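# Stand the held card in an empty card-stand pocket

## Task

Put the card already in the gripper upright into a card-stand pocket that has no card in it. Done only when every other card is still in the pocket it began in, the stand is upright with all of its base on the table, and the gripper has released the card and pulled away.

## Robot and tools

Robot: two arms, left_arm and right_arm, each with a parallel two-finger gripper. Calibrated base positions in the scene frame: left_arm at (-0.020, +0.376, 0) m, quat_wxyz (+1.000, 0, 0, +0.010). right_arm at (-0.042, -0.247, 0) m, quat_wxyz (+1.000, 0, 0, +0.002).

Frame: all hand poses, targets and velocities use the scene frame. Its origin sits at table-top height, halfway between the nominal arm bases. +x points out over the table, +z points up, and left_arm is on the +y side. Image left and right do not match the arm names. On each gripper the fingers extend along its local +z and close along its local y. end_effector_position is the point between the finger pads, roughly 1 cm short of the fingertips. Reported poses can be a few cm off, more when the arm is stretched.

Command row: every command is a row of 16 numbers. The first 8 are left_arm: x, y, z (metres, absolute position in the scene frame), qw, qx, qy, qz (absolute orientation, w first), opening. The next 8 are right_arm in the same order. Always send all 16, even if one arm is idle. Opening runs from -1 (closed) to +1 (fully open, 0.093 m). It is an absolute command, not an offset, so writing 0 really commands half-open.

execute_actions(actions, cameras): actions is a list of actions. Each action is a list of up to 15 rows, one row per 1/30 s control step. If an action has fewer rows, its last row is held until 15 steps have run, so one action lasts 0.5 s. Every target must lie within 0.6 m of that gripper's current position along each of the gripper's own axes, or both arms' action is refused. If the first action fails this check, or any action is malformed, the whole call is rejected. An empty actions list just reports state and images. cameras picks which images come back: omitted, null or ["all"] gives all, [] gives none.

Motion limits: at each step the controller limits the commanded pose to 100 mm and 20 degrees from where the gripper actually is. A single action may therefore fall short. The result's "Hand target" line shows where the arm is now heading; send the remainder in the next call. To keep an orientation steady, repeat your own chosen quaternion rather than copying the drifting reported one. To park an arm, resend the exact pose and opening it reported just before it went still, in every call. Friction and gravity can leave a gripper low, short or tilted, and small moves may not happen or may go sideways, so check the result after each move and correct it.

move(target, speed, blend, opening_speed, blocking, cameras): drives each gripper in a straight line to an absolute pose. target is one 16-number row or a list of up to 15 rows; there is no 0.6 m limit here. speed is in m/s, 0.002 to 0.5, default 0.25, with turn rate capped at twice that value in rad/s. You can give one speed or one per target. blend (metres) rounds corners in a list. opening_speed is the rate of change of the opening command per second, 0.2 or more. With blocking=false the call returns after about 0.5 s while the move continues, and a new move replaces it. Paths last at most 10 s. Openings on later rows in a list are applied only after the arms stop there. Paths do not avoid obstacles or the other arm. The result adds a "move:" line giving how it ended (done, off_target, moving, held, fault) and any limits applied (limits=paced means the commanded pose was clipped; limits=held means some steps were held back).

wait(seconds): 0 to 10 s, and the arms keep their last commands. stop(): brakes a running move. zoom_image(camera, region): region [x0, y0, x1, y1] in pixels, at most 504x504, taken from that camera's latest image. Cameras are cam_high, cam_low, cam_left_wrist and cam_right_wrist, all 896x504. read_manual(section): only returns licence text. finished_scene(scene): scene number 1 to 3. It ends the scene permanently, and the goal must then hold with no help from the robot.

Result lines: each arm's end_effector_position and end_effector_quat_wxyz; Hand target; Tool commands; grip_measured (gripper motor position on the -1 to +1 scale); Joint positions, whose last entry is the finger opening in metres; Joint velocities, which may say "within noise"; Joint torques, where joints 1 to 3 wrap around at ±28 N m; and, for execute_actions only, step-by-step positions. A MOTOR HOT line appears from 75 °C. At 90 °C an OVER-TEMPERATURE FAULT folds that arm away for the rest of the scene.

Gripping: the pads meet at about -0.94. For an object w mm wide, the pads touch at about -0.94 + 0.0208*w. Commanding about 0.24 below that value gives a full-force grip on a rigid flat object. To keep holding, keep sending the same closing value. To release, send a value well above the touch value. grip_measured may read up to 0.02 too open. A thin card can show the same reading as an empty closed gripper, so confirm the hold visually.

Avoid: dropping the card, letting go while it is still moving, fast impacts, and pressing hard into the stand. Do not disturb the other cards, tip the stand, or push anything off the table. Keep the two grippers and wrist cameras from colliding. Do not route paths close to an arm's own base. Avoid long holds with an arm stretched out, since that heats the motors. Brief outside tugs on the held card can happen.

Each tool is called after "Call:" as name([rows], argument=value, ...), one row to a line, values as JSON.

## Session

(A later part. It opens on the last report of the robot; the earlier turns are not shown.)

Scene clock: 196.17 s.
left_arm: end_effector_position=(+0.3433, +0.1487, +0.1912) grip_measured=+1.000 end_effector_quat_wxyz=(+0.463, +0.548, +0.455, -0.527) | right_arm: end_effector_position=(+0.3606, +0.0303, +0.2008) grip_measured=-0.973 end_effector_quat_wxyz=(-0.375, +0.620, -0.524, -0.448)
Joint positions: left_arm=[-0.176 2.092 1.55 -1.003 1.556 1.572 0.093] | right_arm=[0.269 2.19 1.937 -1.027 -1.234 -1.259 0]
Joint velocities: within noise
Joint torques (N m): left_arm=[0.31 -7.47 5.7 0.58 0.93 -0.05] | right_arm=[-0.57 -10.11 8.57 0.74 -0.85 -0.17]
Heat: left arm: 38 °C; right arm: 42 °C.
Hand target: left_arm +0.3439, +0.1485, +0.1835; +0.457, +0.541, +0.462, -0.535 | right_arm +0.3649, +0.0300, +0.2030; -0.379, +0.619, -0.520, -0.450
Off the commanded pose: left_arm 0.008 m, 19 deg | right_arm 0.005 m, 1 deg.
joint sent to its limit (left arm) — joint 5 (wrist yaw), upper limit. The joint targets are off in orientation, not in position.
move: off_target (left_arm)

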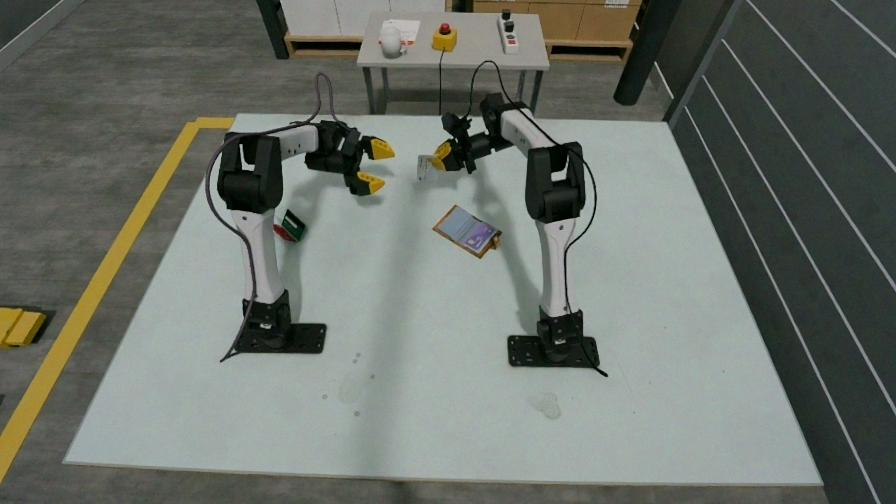

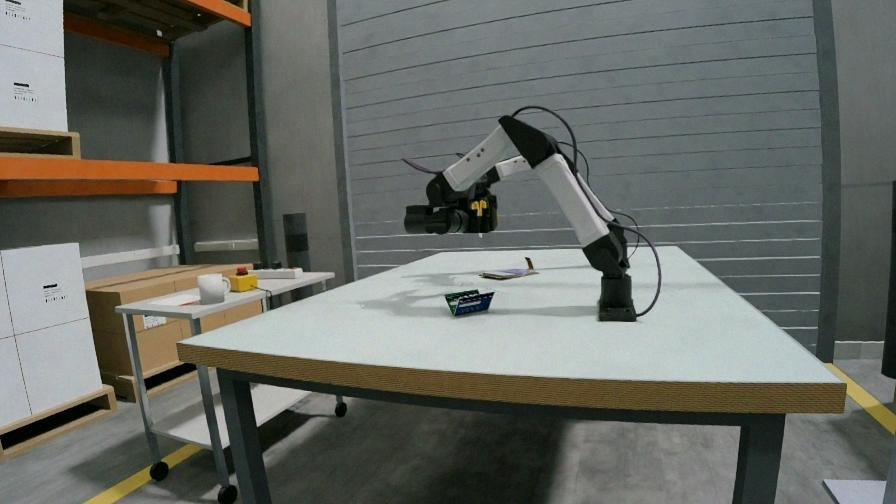

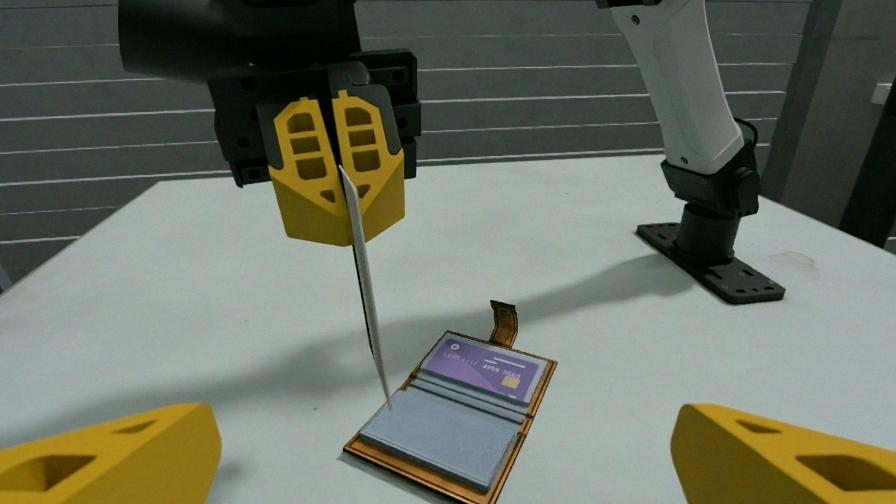

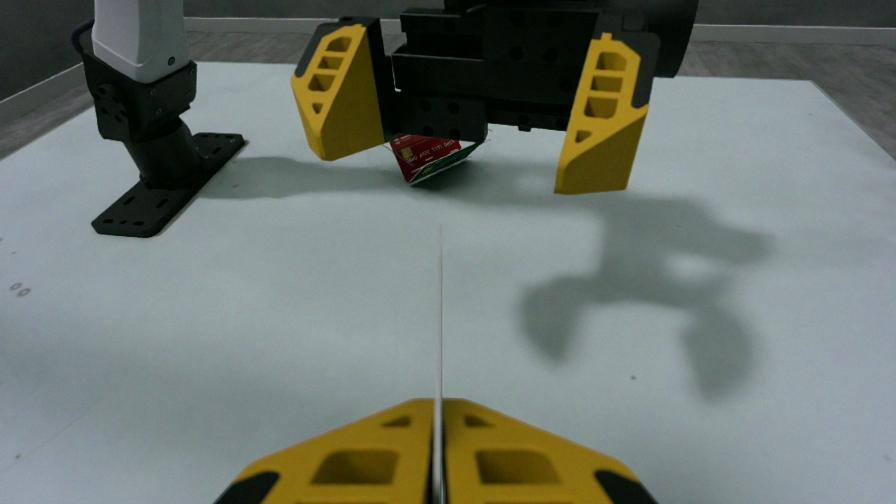

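Call:
move([
  [0.30,0.24,0.20,0.653,0.2706,0.653,-0.2706,1,0.365,0.03,0.203,0.3778,-0.6197,0.5199,0.4503,-1],
  [0.344,0.148,0.1835,0.5417,0.4545,0.5417,-0.4545,1,0.365,0.03,0.203,0.3778,-0.6197,0.5199,0.4503,-1],
])

Call:
zoom_image(camera="cam_left_wrist", region=[300, 100, 600, 420])

Call:
zoom_image(camera="cam_high", region=[320, 100, 520, 230])

Scene clock: 211.50 s.
left_arm: end_effector_position=(+0.3433, +0.1497, +0.1951) grip_measured=+1.000 end_effector_quat_wxyz=(+0.552, +0.465, +0.528, -0.447) | right_arm: end_effector_position=(+0.3601, +0.0302, +0.2004) grip_measured=-0.973 end_effector_quat_wxyz=(-0.374, +0.620, -0.524, -0.449)
Joint positions: left_arm=[-0.2 1.827 0.808 1.046 1.222 0.017 0.093] | right_arm=[0.269 2.191 1.937 -1.032 -1.234 -1.262 0]
Joint velocities: within noise
Joint torques (N m): left_arm=[-0.13 -4.77 5.33 1.96 -0.03 -0.03] | right_arm=[-0.57 -10.04 8.69 0.74 -0.85 -0.19]
Heat: left arm: 39 °C; right arm: 47 °C.
Hand target: left_arm +0.3438, +0.1481, +0.1835; +0.541, +0.455, +0.542, -0.454 | right_arm +0.3648, +0.0299, +0.2029; -0.378, +0.619, -0.520, -0.450
Off the commanded pose: left_arm 0.012 m, 2 deg | right_arm 0.006 m, 1 deg.
move: off_target (left_arm); limits=paced

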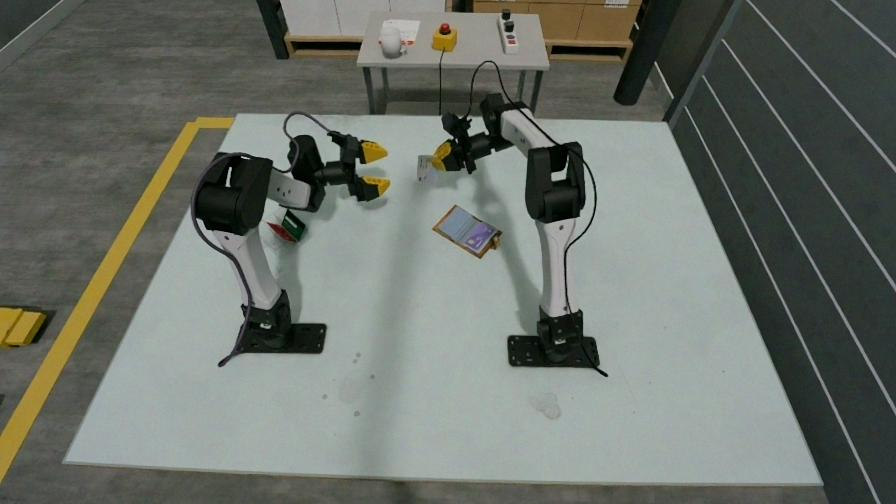

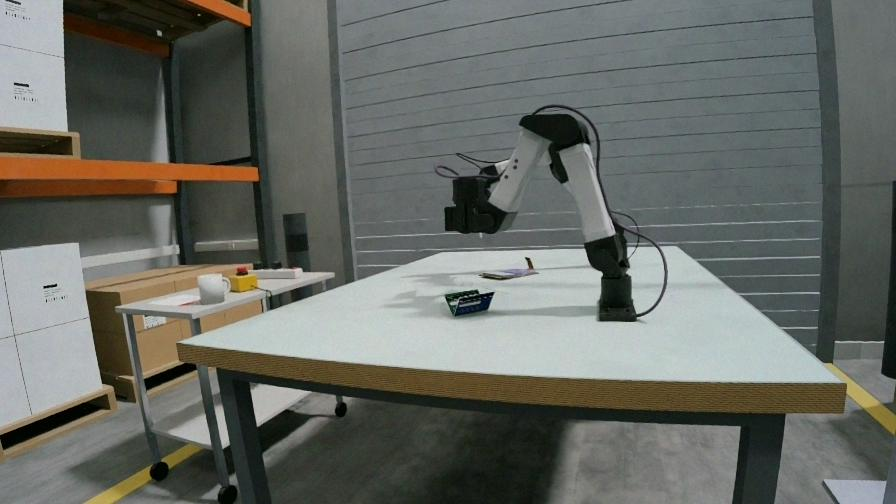

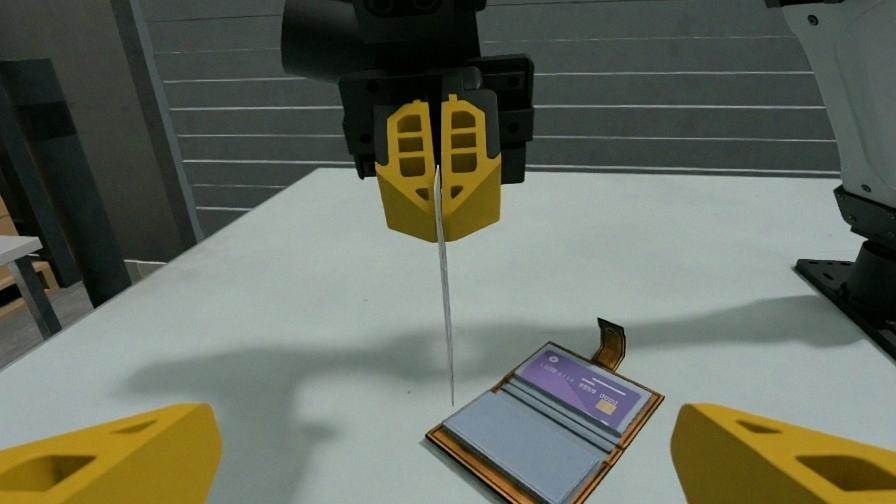

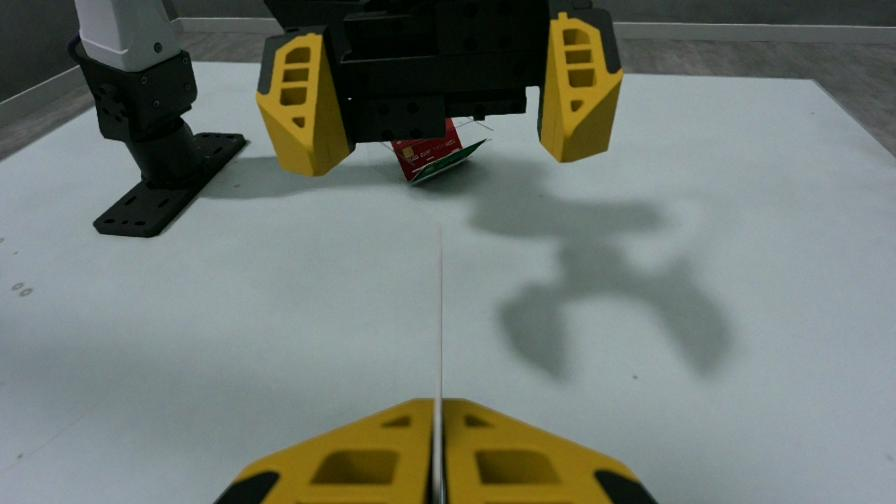

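Scaled by 1.575 from the camera's 896x504 image, which has a finer 1280x720 frame.

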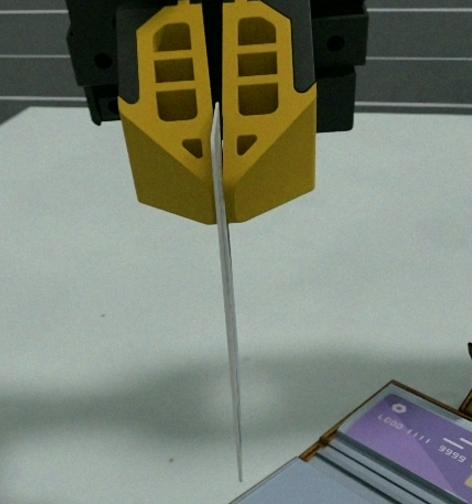

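Scaled by 2.520 from the camera's 896x504 image, which has a finer 1280x720 frame.

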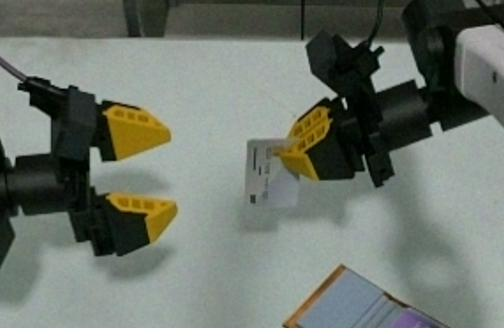

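Call:
move(target=[0.3525,0.0985,0.174,0.5417,0.4545,0.5417,-0.4545,1,0.365,0.03,0.203,0.3778,-0.6197,0.5199,0.4503,-1], speed=0.12)

Call:
zoom_image(camera="cam_left_wrist", region=[200, 100, 700, 504])

Call:
zoom_image(camera="cam_high", region=[340, 110, 480, 200])

Scene clock: 223.17 s.
left_arm: end_effector_position=(+0.3466, +0.1004, +0.1788) grip_measured=+1.000 end_effector_quat_wxyz=(+0.544, +0.462, +0.534, -0.453) | right_arm: end_effector_position=(+0.3600, +0.0301, +0.2004) grip_measured=-0.973 end_effector_quat_wxyz=(-0.373, +0.620, -0.524, -0.449)
Joint positions: left_arm=[-0.334 1.917 0.86 1.062 1.092 0.014 0.093] | right_arm=[0.269 2.191 1.937 -1.033 -1.234 -1.262 0]
Joint velocities: within noise
Joint torques (N m): left_arm=[0.18 -5.29 7.69 2 0.03 -0.06] | right_arm=[-0.55 -10.04 8.7 0.75 -0.85 -0.19]
Heat: left arm: 38 °C; right arm: 49 °C.
Hand target: left_arm +0.3523, +0.0987, +0.1740; +0.542, +0.454, +0.542, -0.454 | right_arm +0.3648, +0.0299, +0.2029; -0.379, +0.619, -0.520, -0.450
Off the commanded pose: left_arm 0.008 m, 1 deg | right_arm 0.006 m, 1 deg.
move: done

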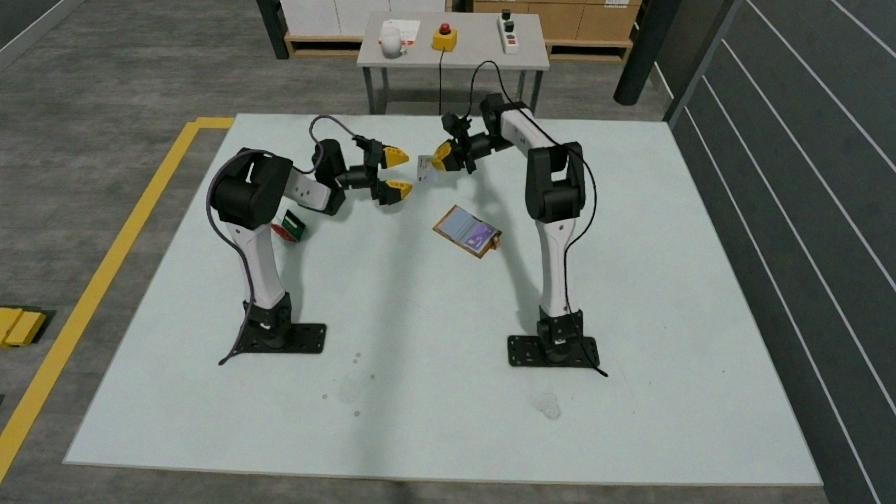

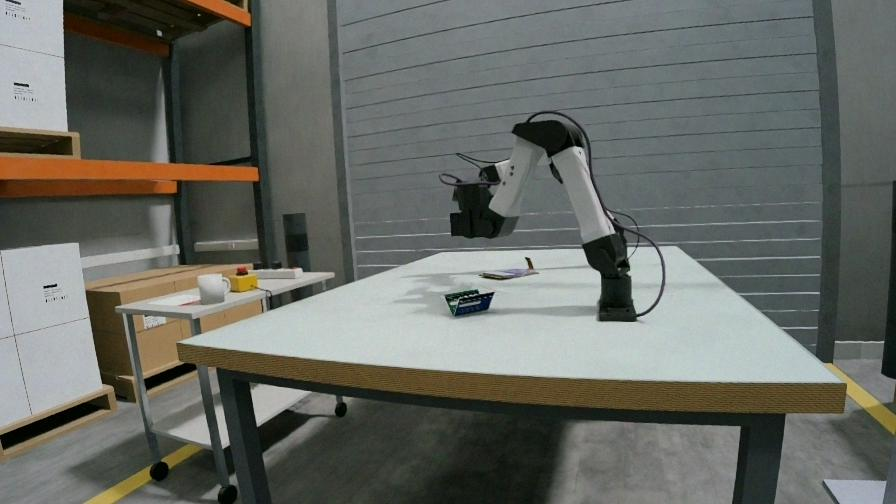

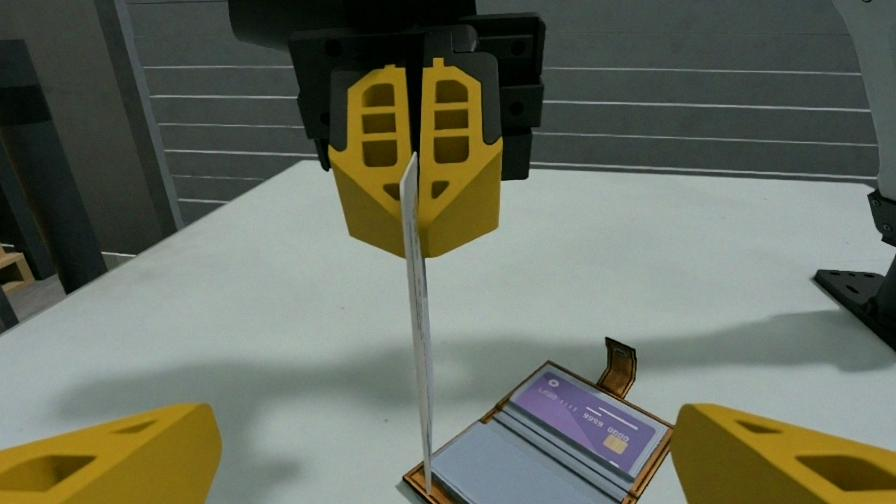

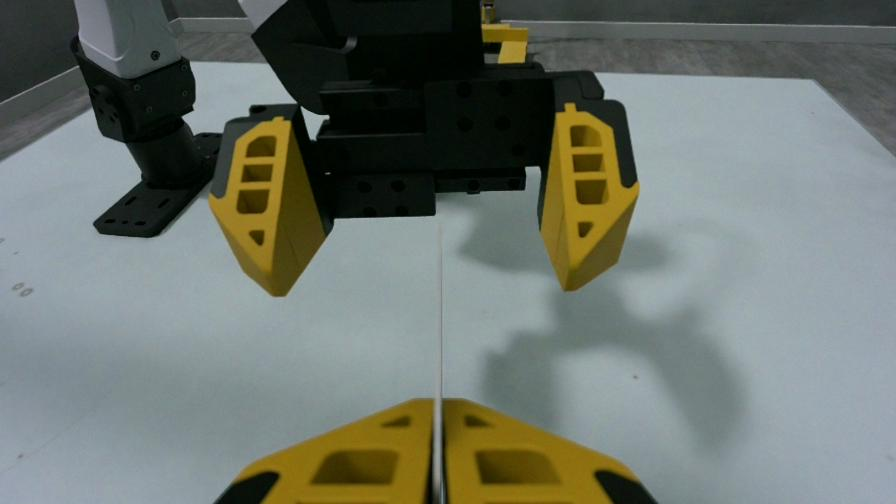

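Scaled by 1.008 from the camera's 896x504 image, which has a finer 1280x720 frame.

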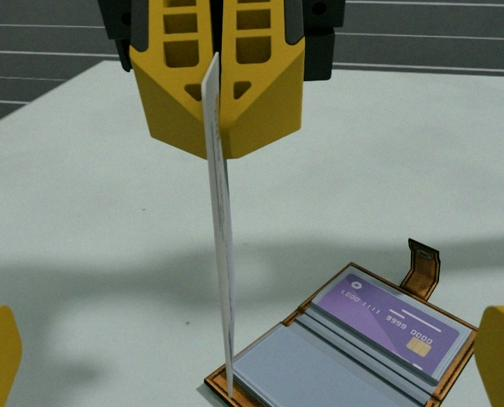

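Scaled by 3.600 from the camera's 896x504 image, which has a finer 1280x720 frame.

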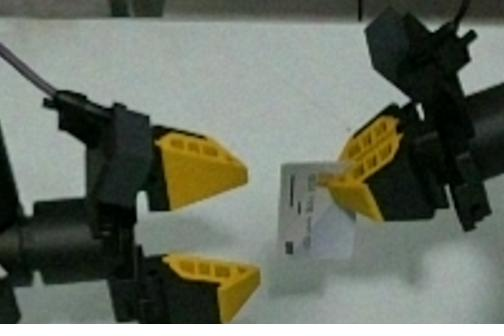

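Call:
move(target=[0.361,0.077,0.182,0.5417,0.4545,0.5417,-0.4545,1,0.365,0.03,0.203,0.3778,-0.6197,0.5199,0.4503,-1], speed=0.1)

Call:
zoom_image(camera="cam_high", region=[360, 120, 460, 200])

Scene clock: 240.53 s.
left_arm: end_effector_position=(+0.3550, +0.0796, +0.1914) grip_measured=+1.000 end_effector_quat_wxyz=(+0.554, +0.464, +0.525, -0.449) | right_arm: end_effector_position=(+0.3600, +0.0301, +0.2004) grip_measured=-0.973 end_effector_quat_wxyz=(-0.373, +0.620, -0.524, -0.449)
Joint positions: left_arm=[-0.38 1.936 0.935 1.036 1.044 0.013 0.093] | right_arm=[0.269 2.191 1.937 -1.033 -1.234 -1.262 0]
Joint velocities: within noise
Joint torques (N m): left_arm=[0.1 -5.59 7.99 1.73 0.01 -0.05] | right_arm=[-0.57 -10.03 8.7 0.75 -0.85 -0.18]
Heat: left arm: 38 °C; right arm: 52 °C.
Hand target: left_arm +0.3605, +0.0772, +0.1819; +0.542, +0.454, +0.542, -0.455 | right_arm +0.3648, +0.0299, +0.2029; -0.378, +0.619, -0.520, -0.450
Off the commanded pose: left_arm 0.011 m, 3 deg | right_arm 0.006 m, 1 deg.
move: off_target (left_arm)

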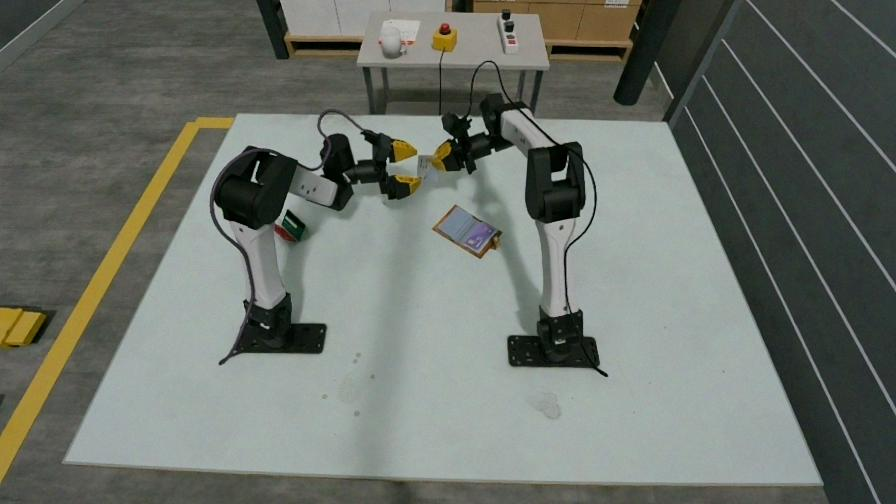

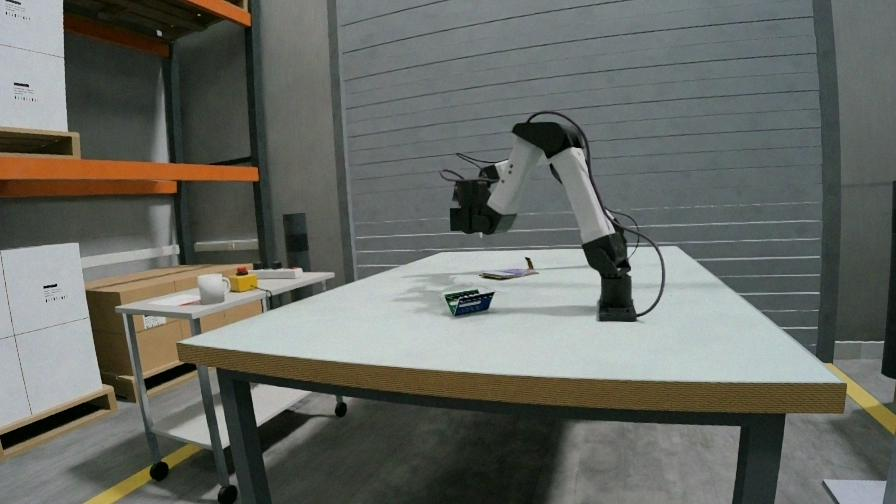

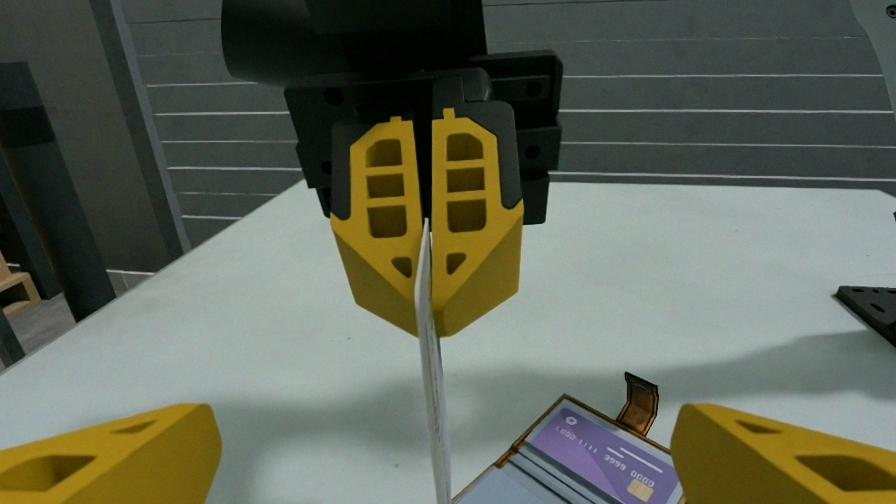

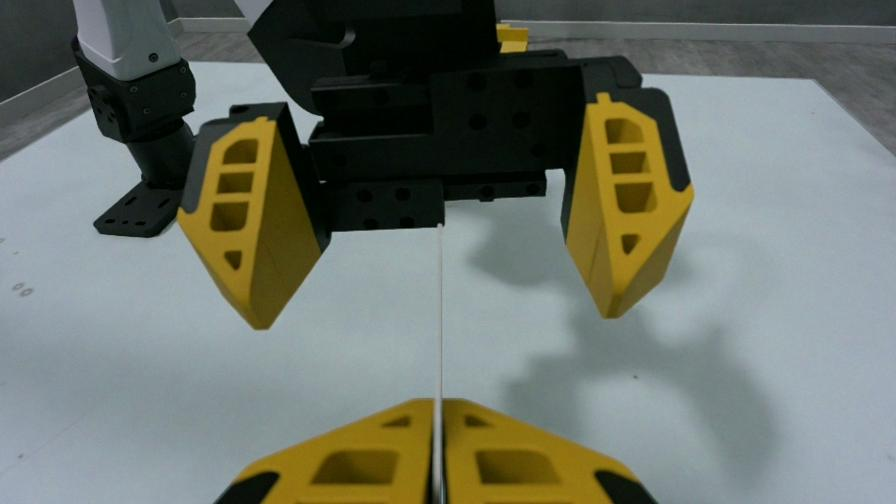

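Scaled by 5.040 from the camera's 896x504 image, which has a finer 1280x720 frame.

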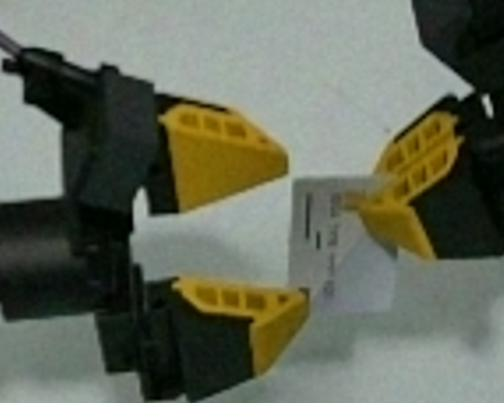

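Call:
move(target=[0.364,0.068,0.178,0.5417,0.4545,0.5417,-0.4545,1,0.365,0.03,0.203,0.3778,-0.6197,0.5199,0.4503,-1], speed=0.1)

Call:
zoom_image(camera="cam_high", region=[360, 120, 460, 200])

Call:
zoom_image(camera="cam_low", region=[440, 190, 520, 250])

Scene clock: 252.10 s.
left_arm: end_effector_position=(+0.3585, +0.0711, +0.1870) grip_measured=+1.000 end_effector_quat_wxyz=(+0.553, +0.463, +0.527, -0.450) | right_arm: end_effector_position=(+0.3600, +0.0301, +0.2004) grip_measured=-0.973 end_effector_quat_wxyz=(-0.373, +0.620, -0.524, -0.449)
Joint positions: left_arm=[-0.398 1.965 0.959 1.035 1.025 0.013 0.093] | right_arm=[0.269 2.191 1.937 -1.033 -1.234 -1.262 0]
Joint velocities: within noise
Joint torques (N m): left_arm=[-0.03 -5.78 8.01 1.83 -0.03 -0.05] | right_arm=[-0.57 -10.03 8.7 0.75 -0.85 -0.18]
Heat: left arm: 38 °C; right arm: 53 °C.
Hand target: left_arm +0.3636, +0.0683, +0.1780; +0.542, +0.455, +0.542, -0.454 | right_arm +0.3648, +0.0299, +0.2029; -0.379, +0.619, -0.520, -0.450
Off the commanded pose: left_arm 0.011 m, 2 deg | right_arm 0.006 m, 1 deg.
move: off_target (left_arm)

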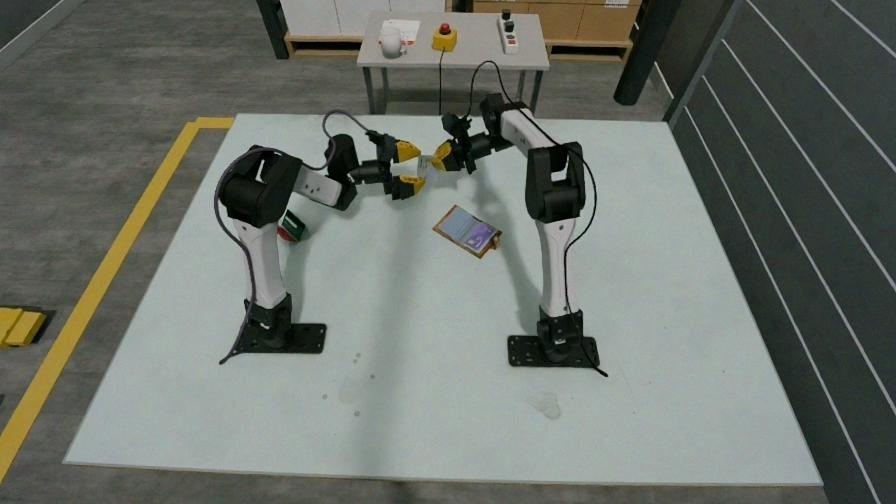

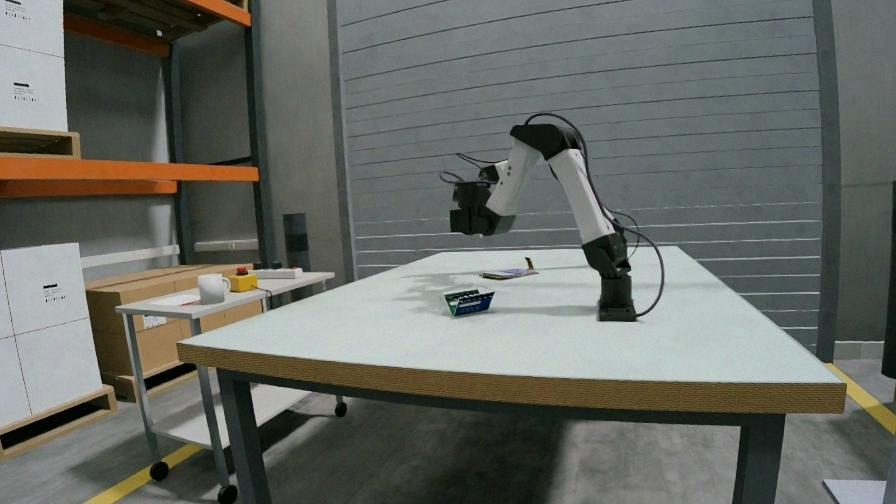

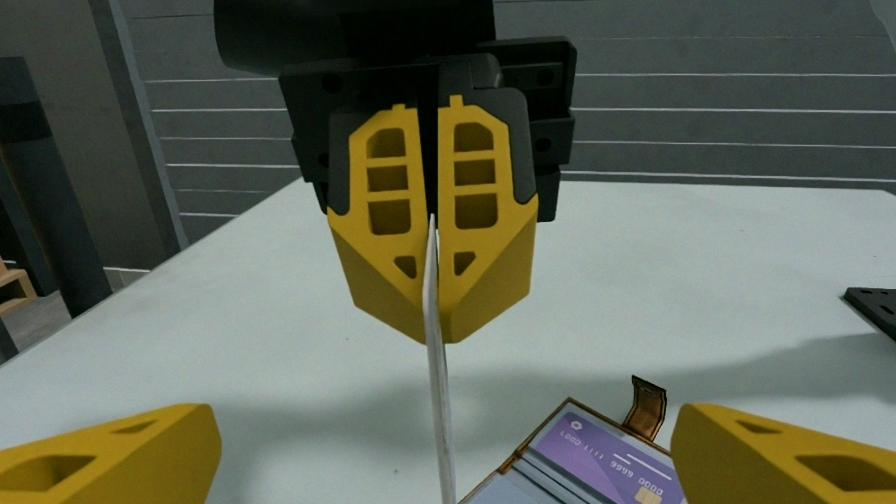

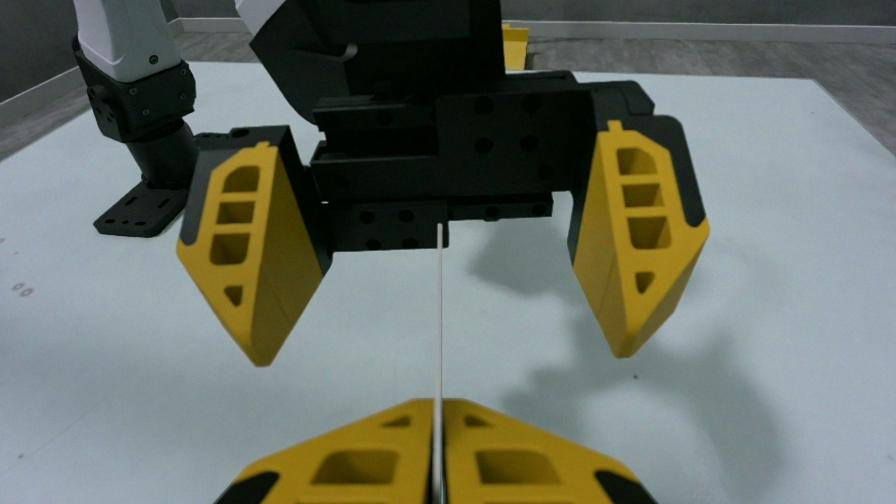

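Scaled by 5.040 from the camera's 896x504 image, which has a finer 1280x720 frame.

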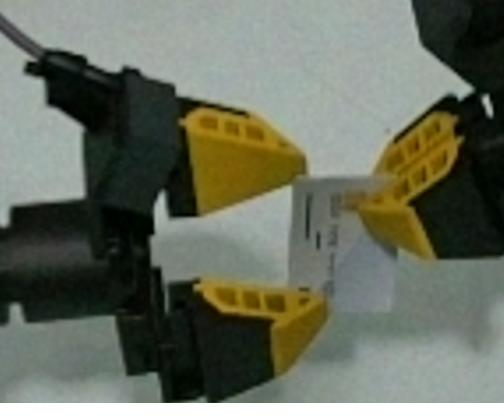

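Scaled by 6.300 from the camera's 896x504 image, which has a finer 1280x720 frame.

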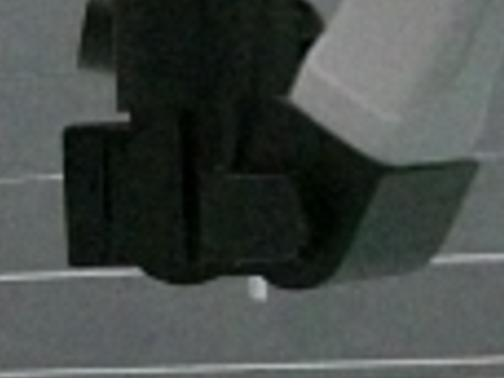

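Call:
move(target=[0.364,0.068,0.178,0.5417,0.4545,0.5417,-0.4545,-1,0.365,0.03,0.203,0.3778,-0.6197,0.5199,0.4503,-1], opening_speed=1.0)

Call:
zoom_image(camera="cam_high", region=[360, 120, 460, 200])

Scene clock: 261.87 s.
left_arm: end_effector_position=(+0.3600, +0.0713, +0.1866) grip_measured=-0.987 end_effector_quat_wxyz=(+0.548, +0.454, +0.536, -0.454) | right_arm: end_effector_position=(+0.3607, +0.0302, +0.2003) grip_measured=-0.973 end_effector_quat_wxyz=(-0.379, +0.625, -0.518, -0.444)
Joint positions: left_arm=[-0.398 1.965 0.959 1.032 1.017 -0.011 0] | right_arm=[0.269 2.191 1.937 -1.028 -1.232 -1.28 0]
Joint velocities: within noise
Joint torques (N m): left_arm=[-0.01 -5.75 8.05 1.87 0.08 0.18] | right_arm=[-0.57 -10.13 8.58 0.73 -0.87 0.02]
Heat: left arm: 39 °C; right arm: 54 °C.
Hand target: left_arm +0.3637, +0.0682, +0.1780; +0.542, +0.454, +0.542, -0.455 | right_arm +0.3648, +0.0299, +0.2029; -0.379, +0.619, -0.520, -0.450
Off the commanded pose: left_arm 0.010 m, 1 deg | right_arm 0.005 m, 1 deg.
move: done

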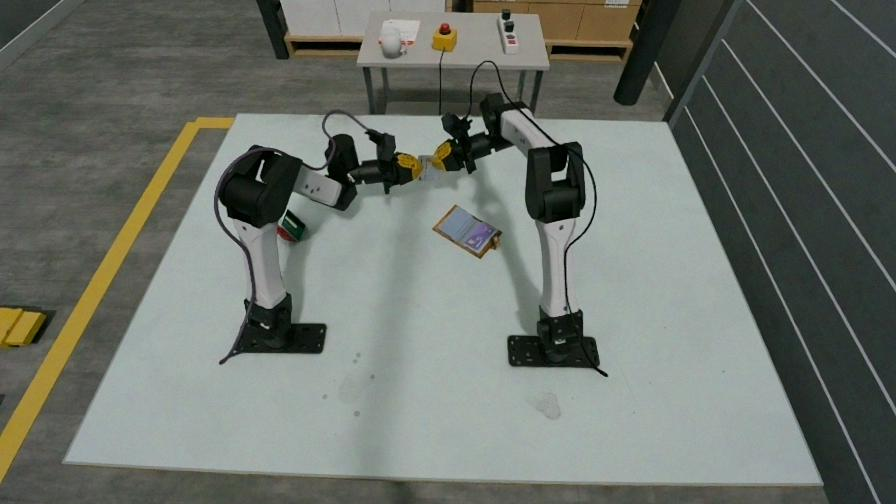

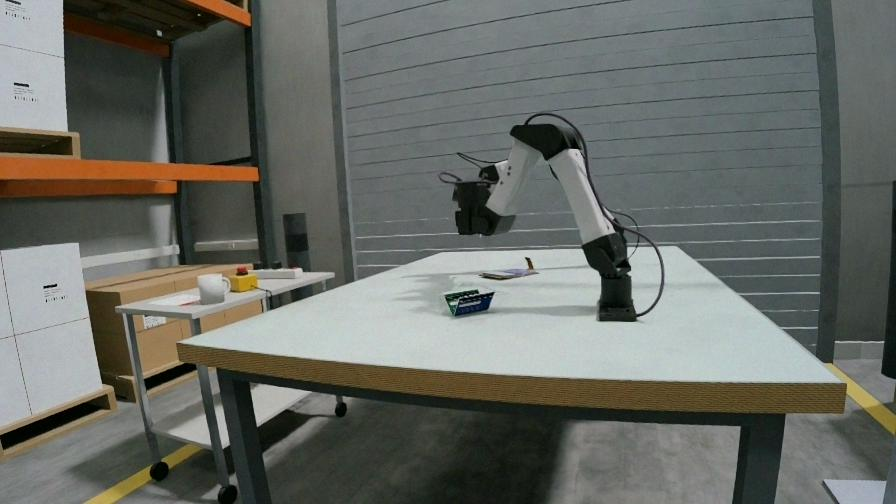

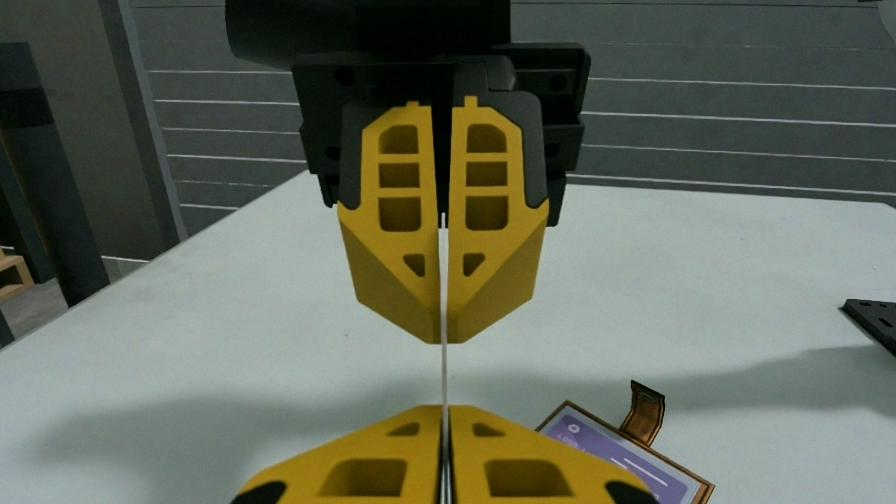

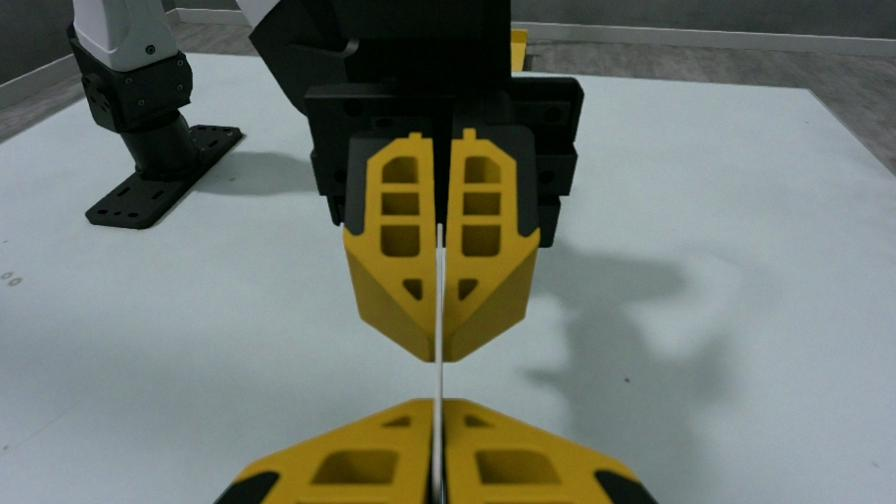

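Scaled by 5.040 from the camera's 896x504 image, which has a finer 1280x720 frame.

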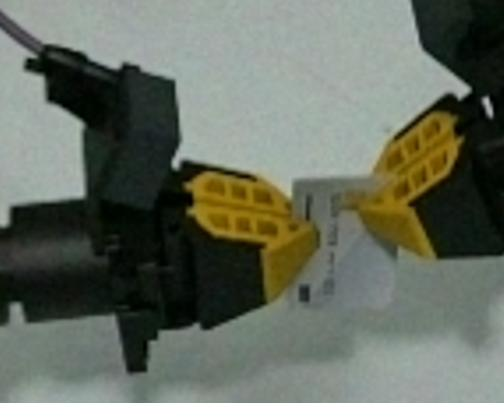

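Call:
move([
  [0.364,0.068,0.178,0.5417,0.4545,0.5417,-0.4545,-1,0.365,0.03,0.203,0.3778,-0.6197,0.5199,0.4503,0.3],
  [0.364,0.068,0.178,0.5417,0.4545,0.5417,-0.4545,-1,0.385,-0.082,0.240,0.3778,-0.6197,0.5199,0.4503,0.3],
], opening_speed=1.5)

Call:
zoom_image(camera="cam_high", region=[360, 120, 460, 200])

Scene clock: 272.33 s.
left_arm: end_effector_position=(+0.3602, +0.0714, +0.1866) grip_measured=-0.987 end_effector_quat_wxyz=(+0.548, +0.454, +0.536, -0.454) | right_arm: end_effector_position=(+0.3837, -0.0834, +0.2396) grip_measured=+0.298 end_effector_quat_wxyz=(-0.421, +0.589, -0.553, -0.412)
Joint positions: left_arm=[-0.398 1.965 0.959 1.032 1.015 -0.011 0] | right_arm=[0.004 2.238 2.174 -1.543 -1.26 -1.651 0.06]
Joint velocities: within noise
Joint torques (N m): left_arm=[-0.01 -5.76 8.05 1.88 0.08 0.17] | right_arm=[0.25 -10.28 7.56 0.12 -0.74 -0.18]
Heat: left arm: 39 °C; right arm: 54 °C.
Hand target: left_arm +0.3637, +0.0682, +0.1780; +0.542, +0.454, +0.542, -0.455 | right_arm +0.3847, -0.0816, +0.2398; -0.420, +0.592, -0.551, -0.412
Off the commanded pose: left_arm 0.010 m, 1 deg | right_arm 0.002 m, 8 deg.
joint sent to its limit (right arm) — joint 4 (wrist pitch), lower limit. The joint targets are off in orientation, not in position.
move: off_target (right_arm)

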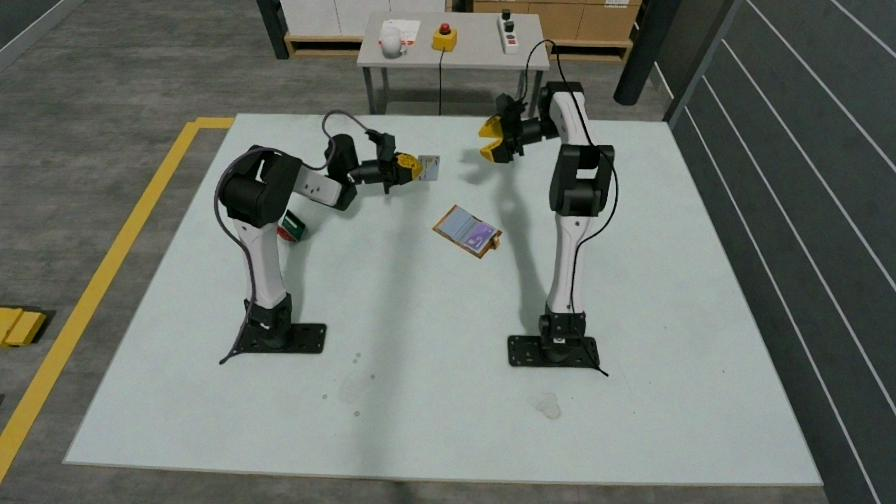

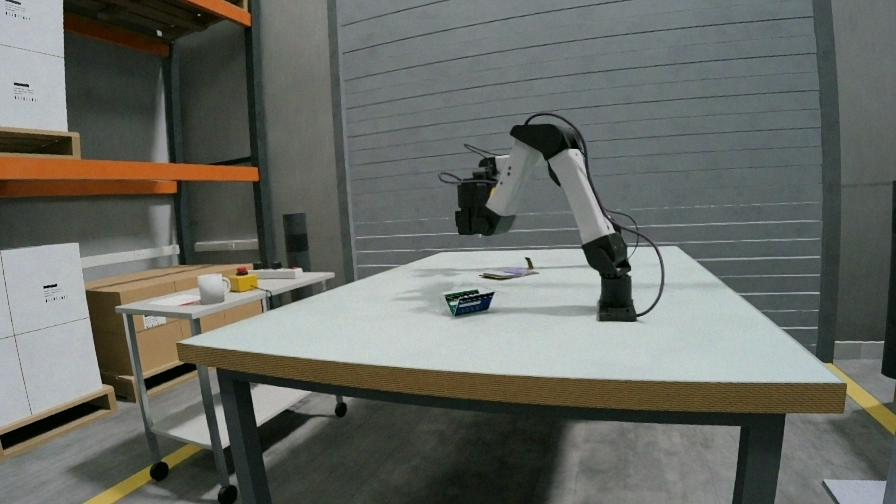

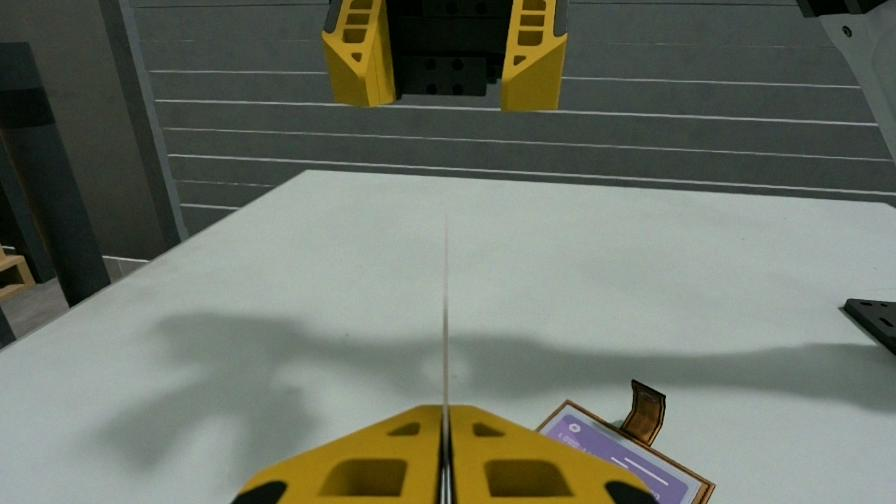

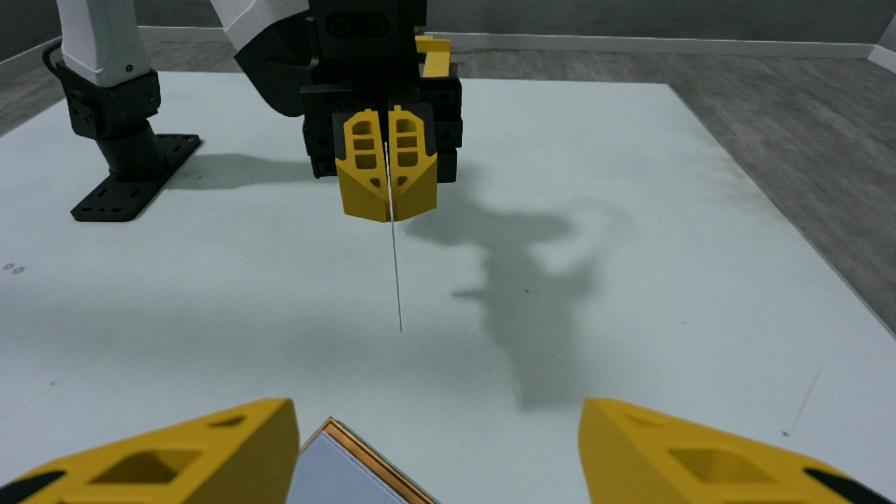

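Scaled by 5.040 from the camera's 896x504 image, which has a finer 1280x720 frame.

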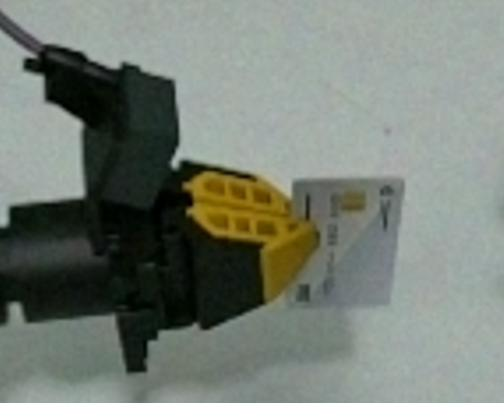

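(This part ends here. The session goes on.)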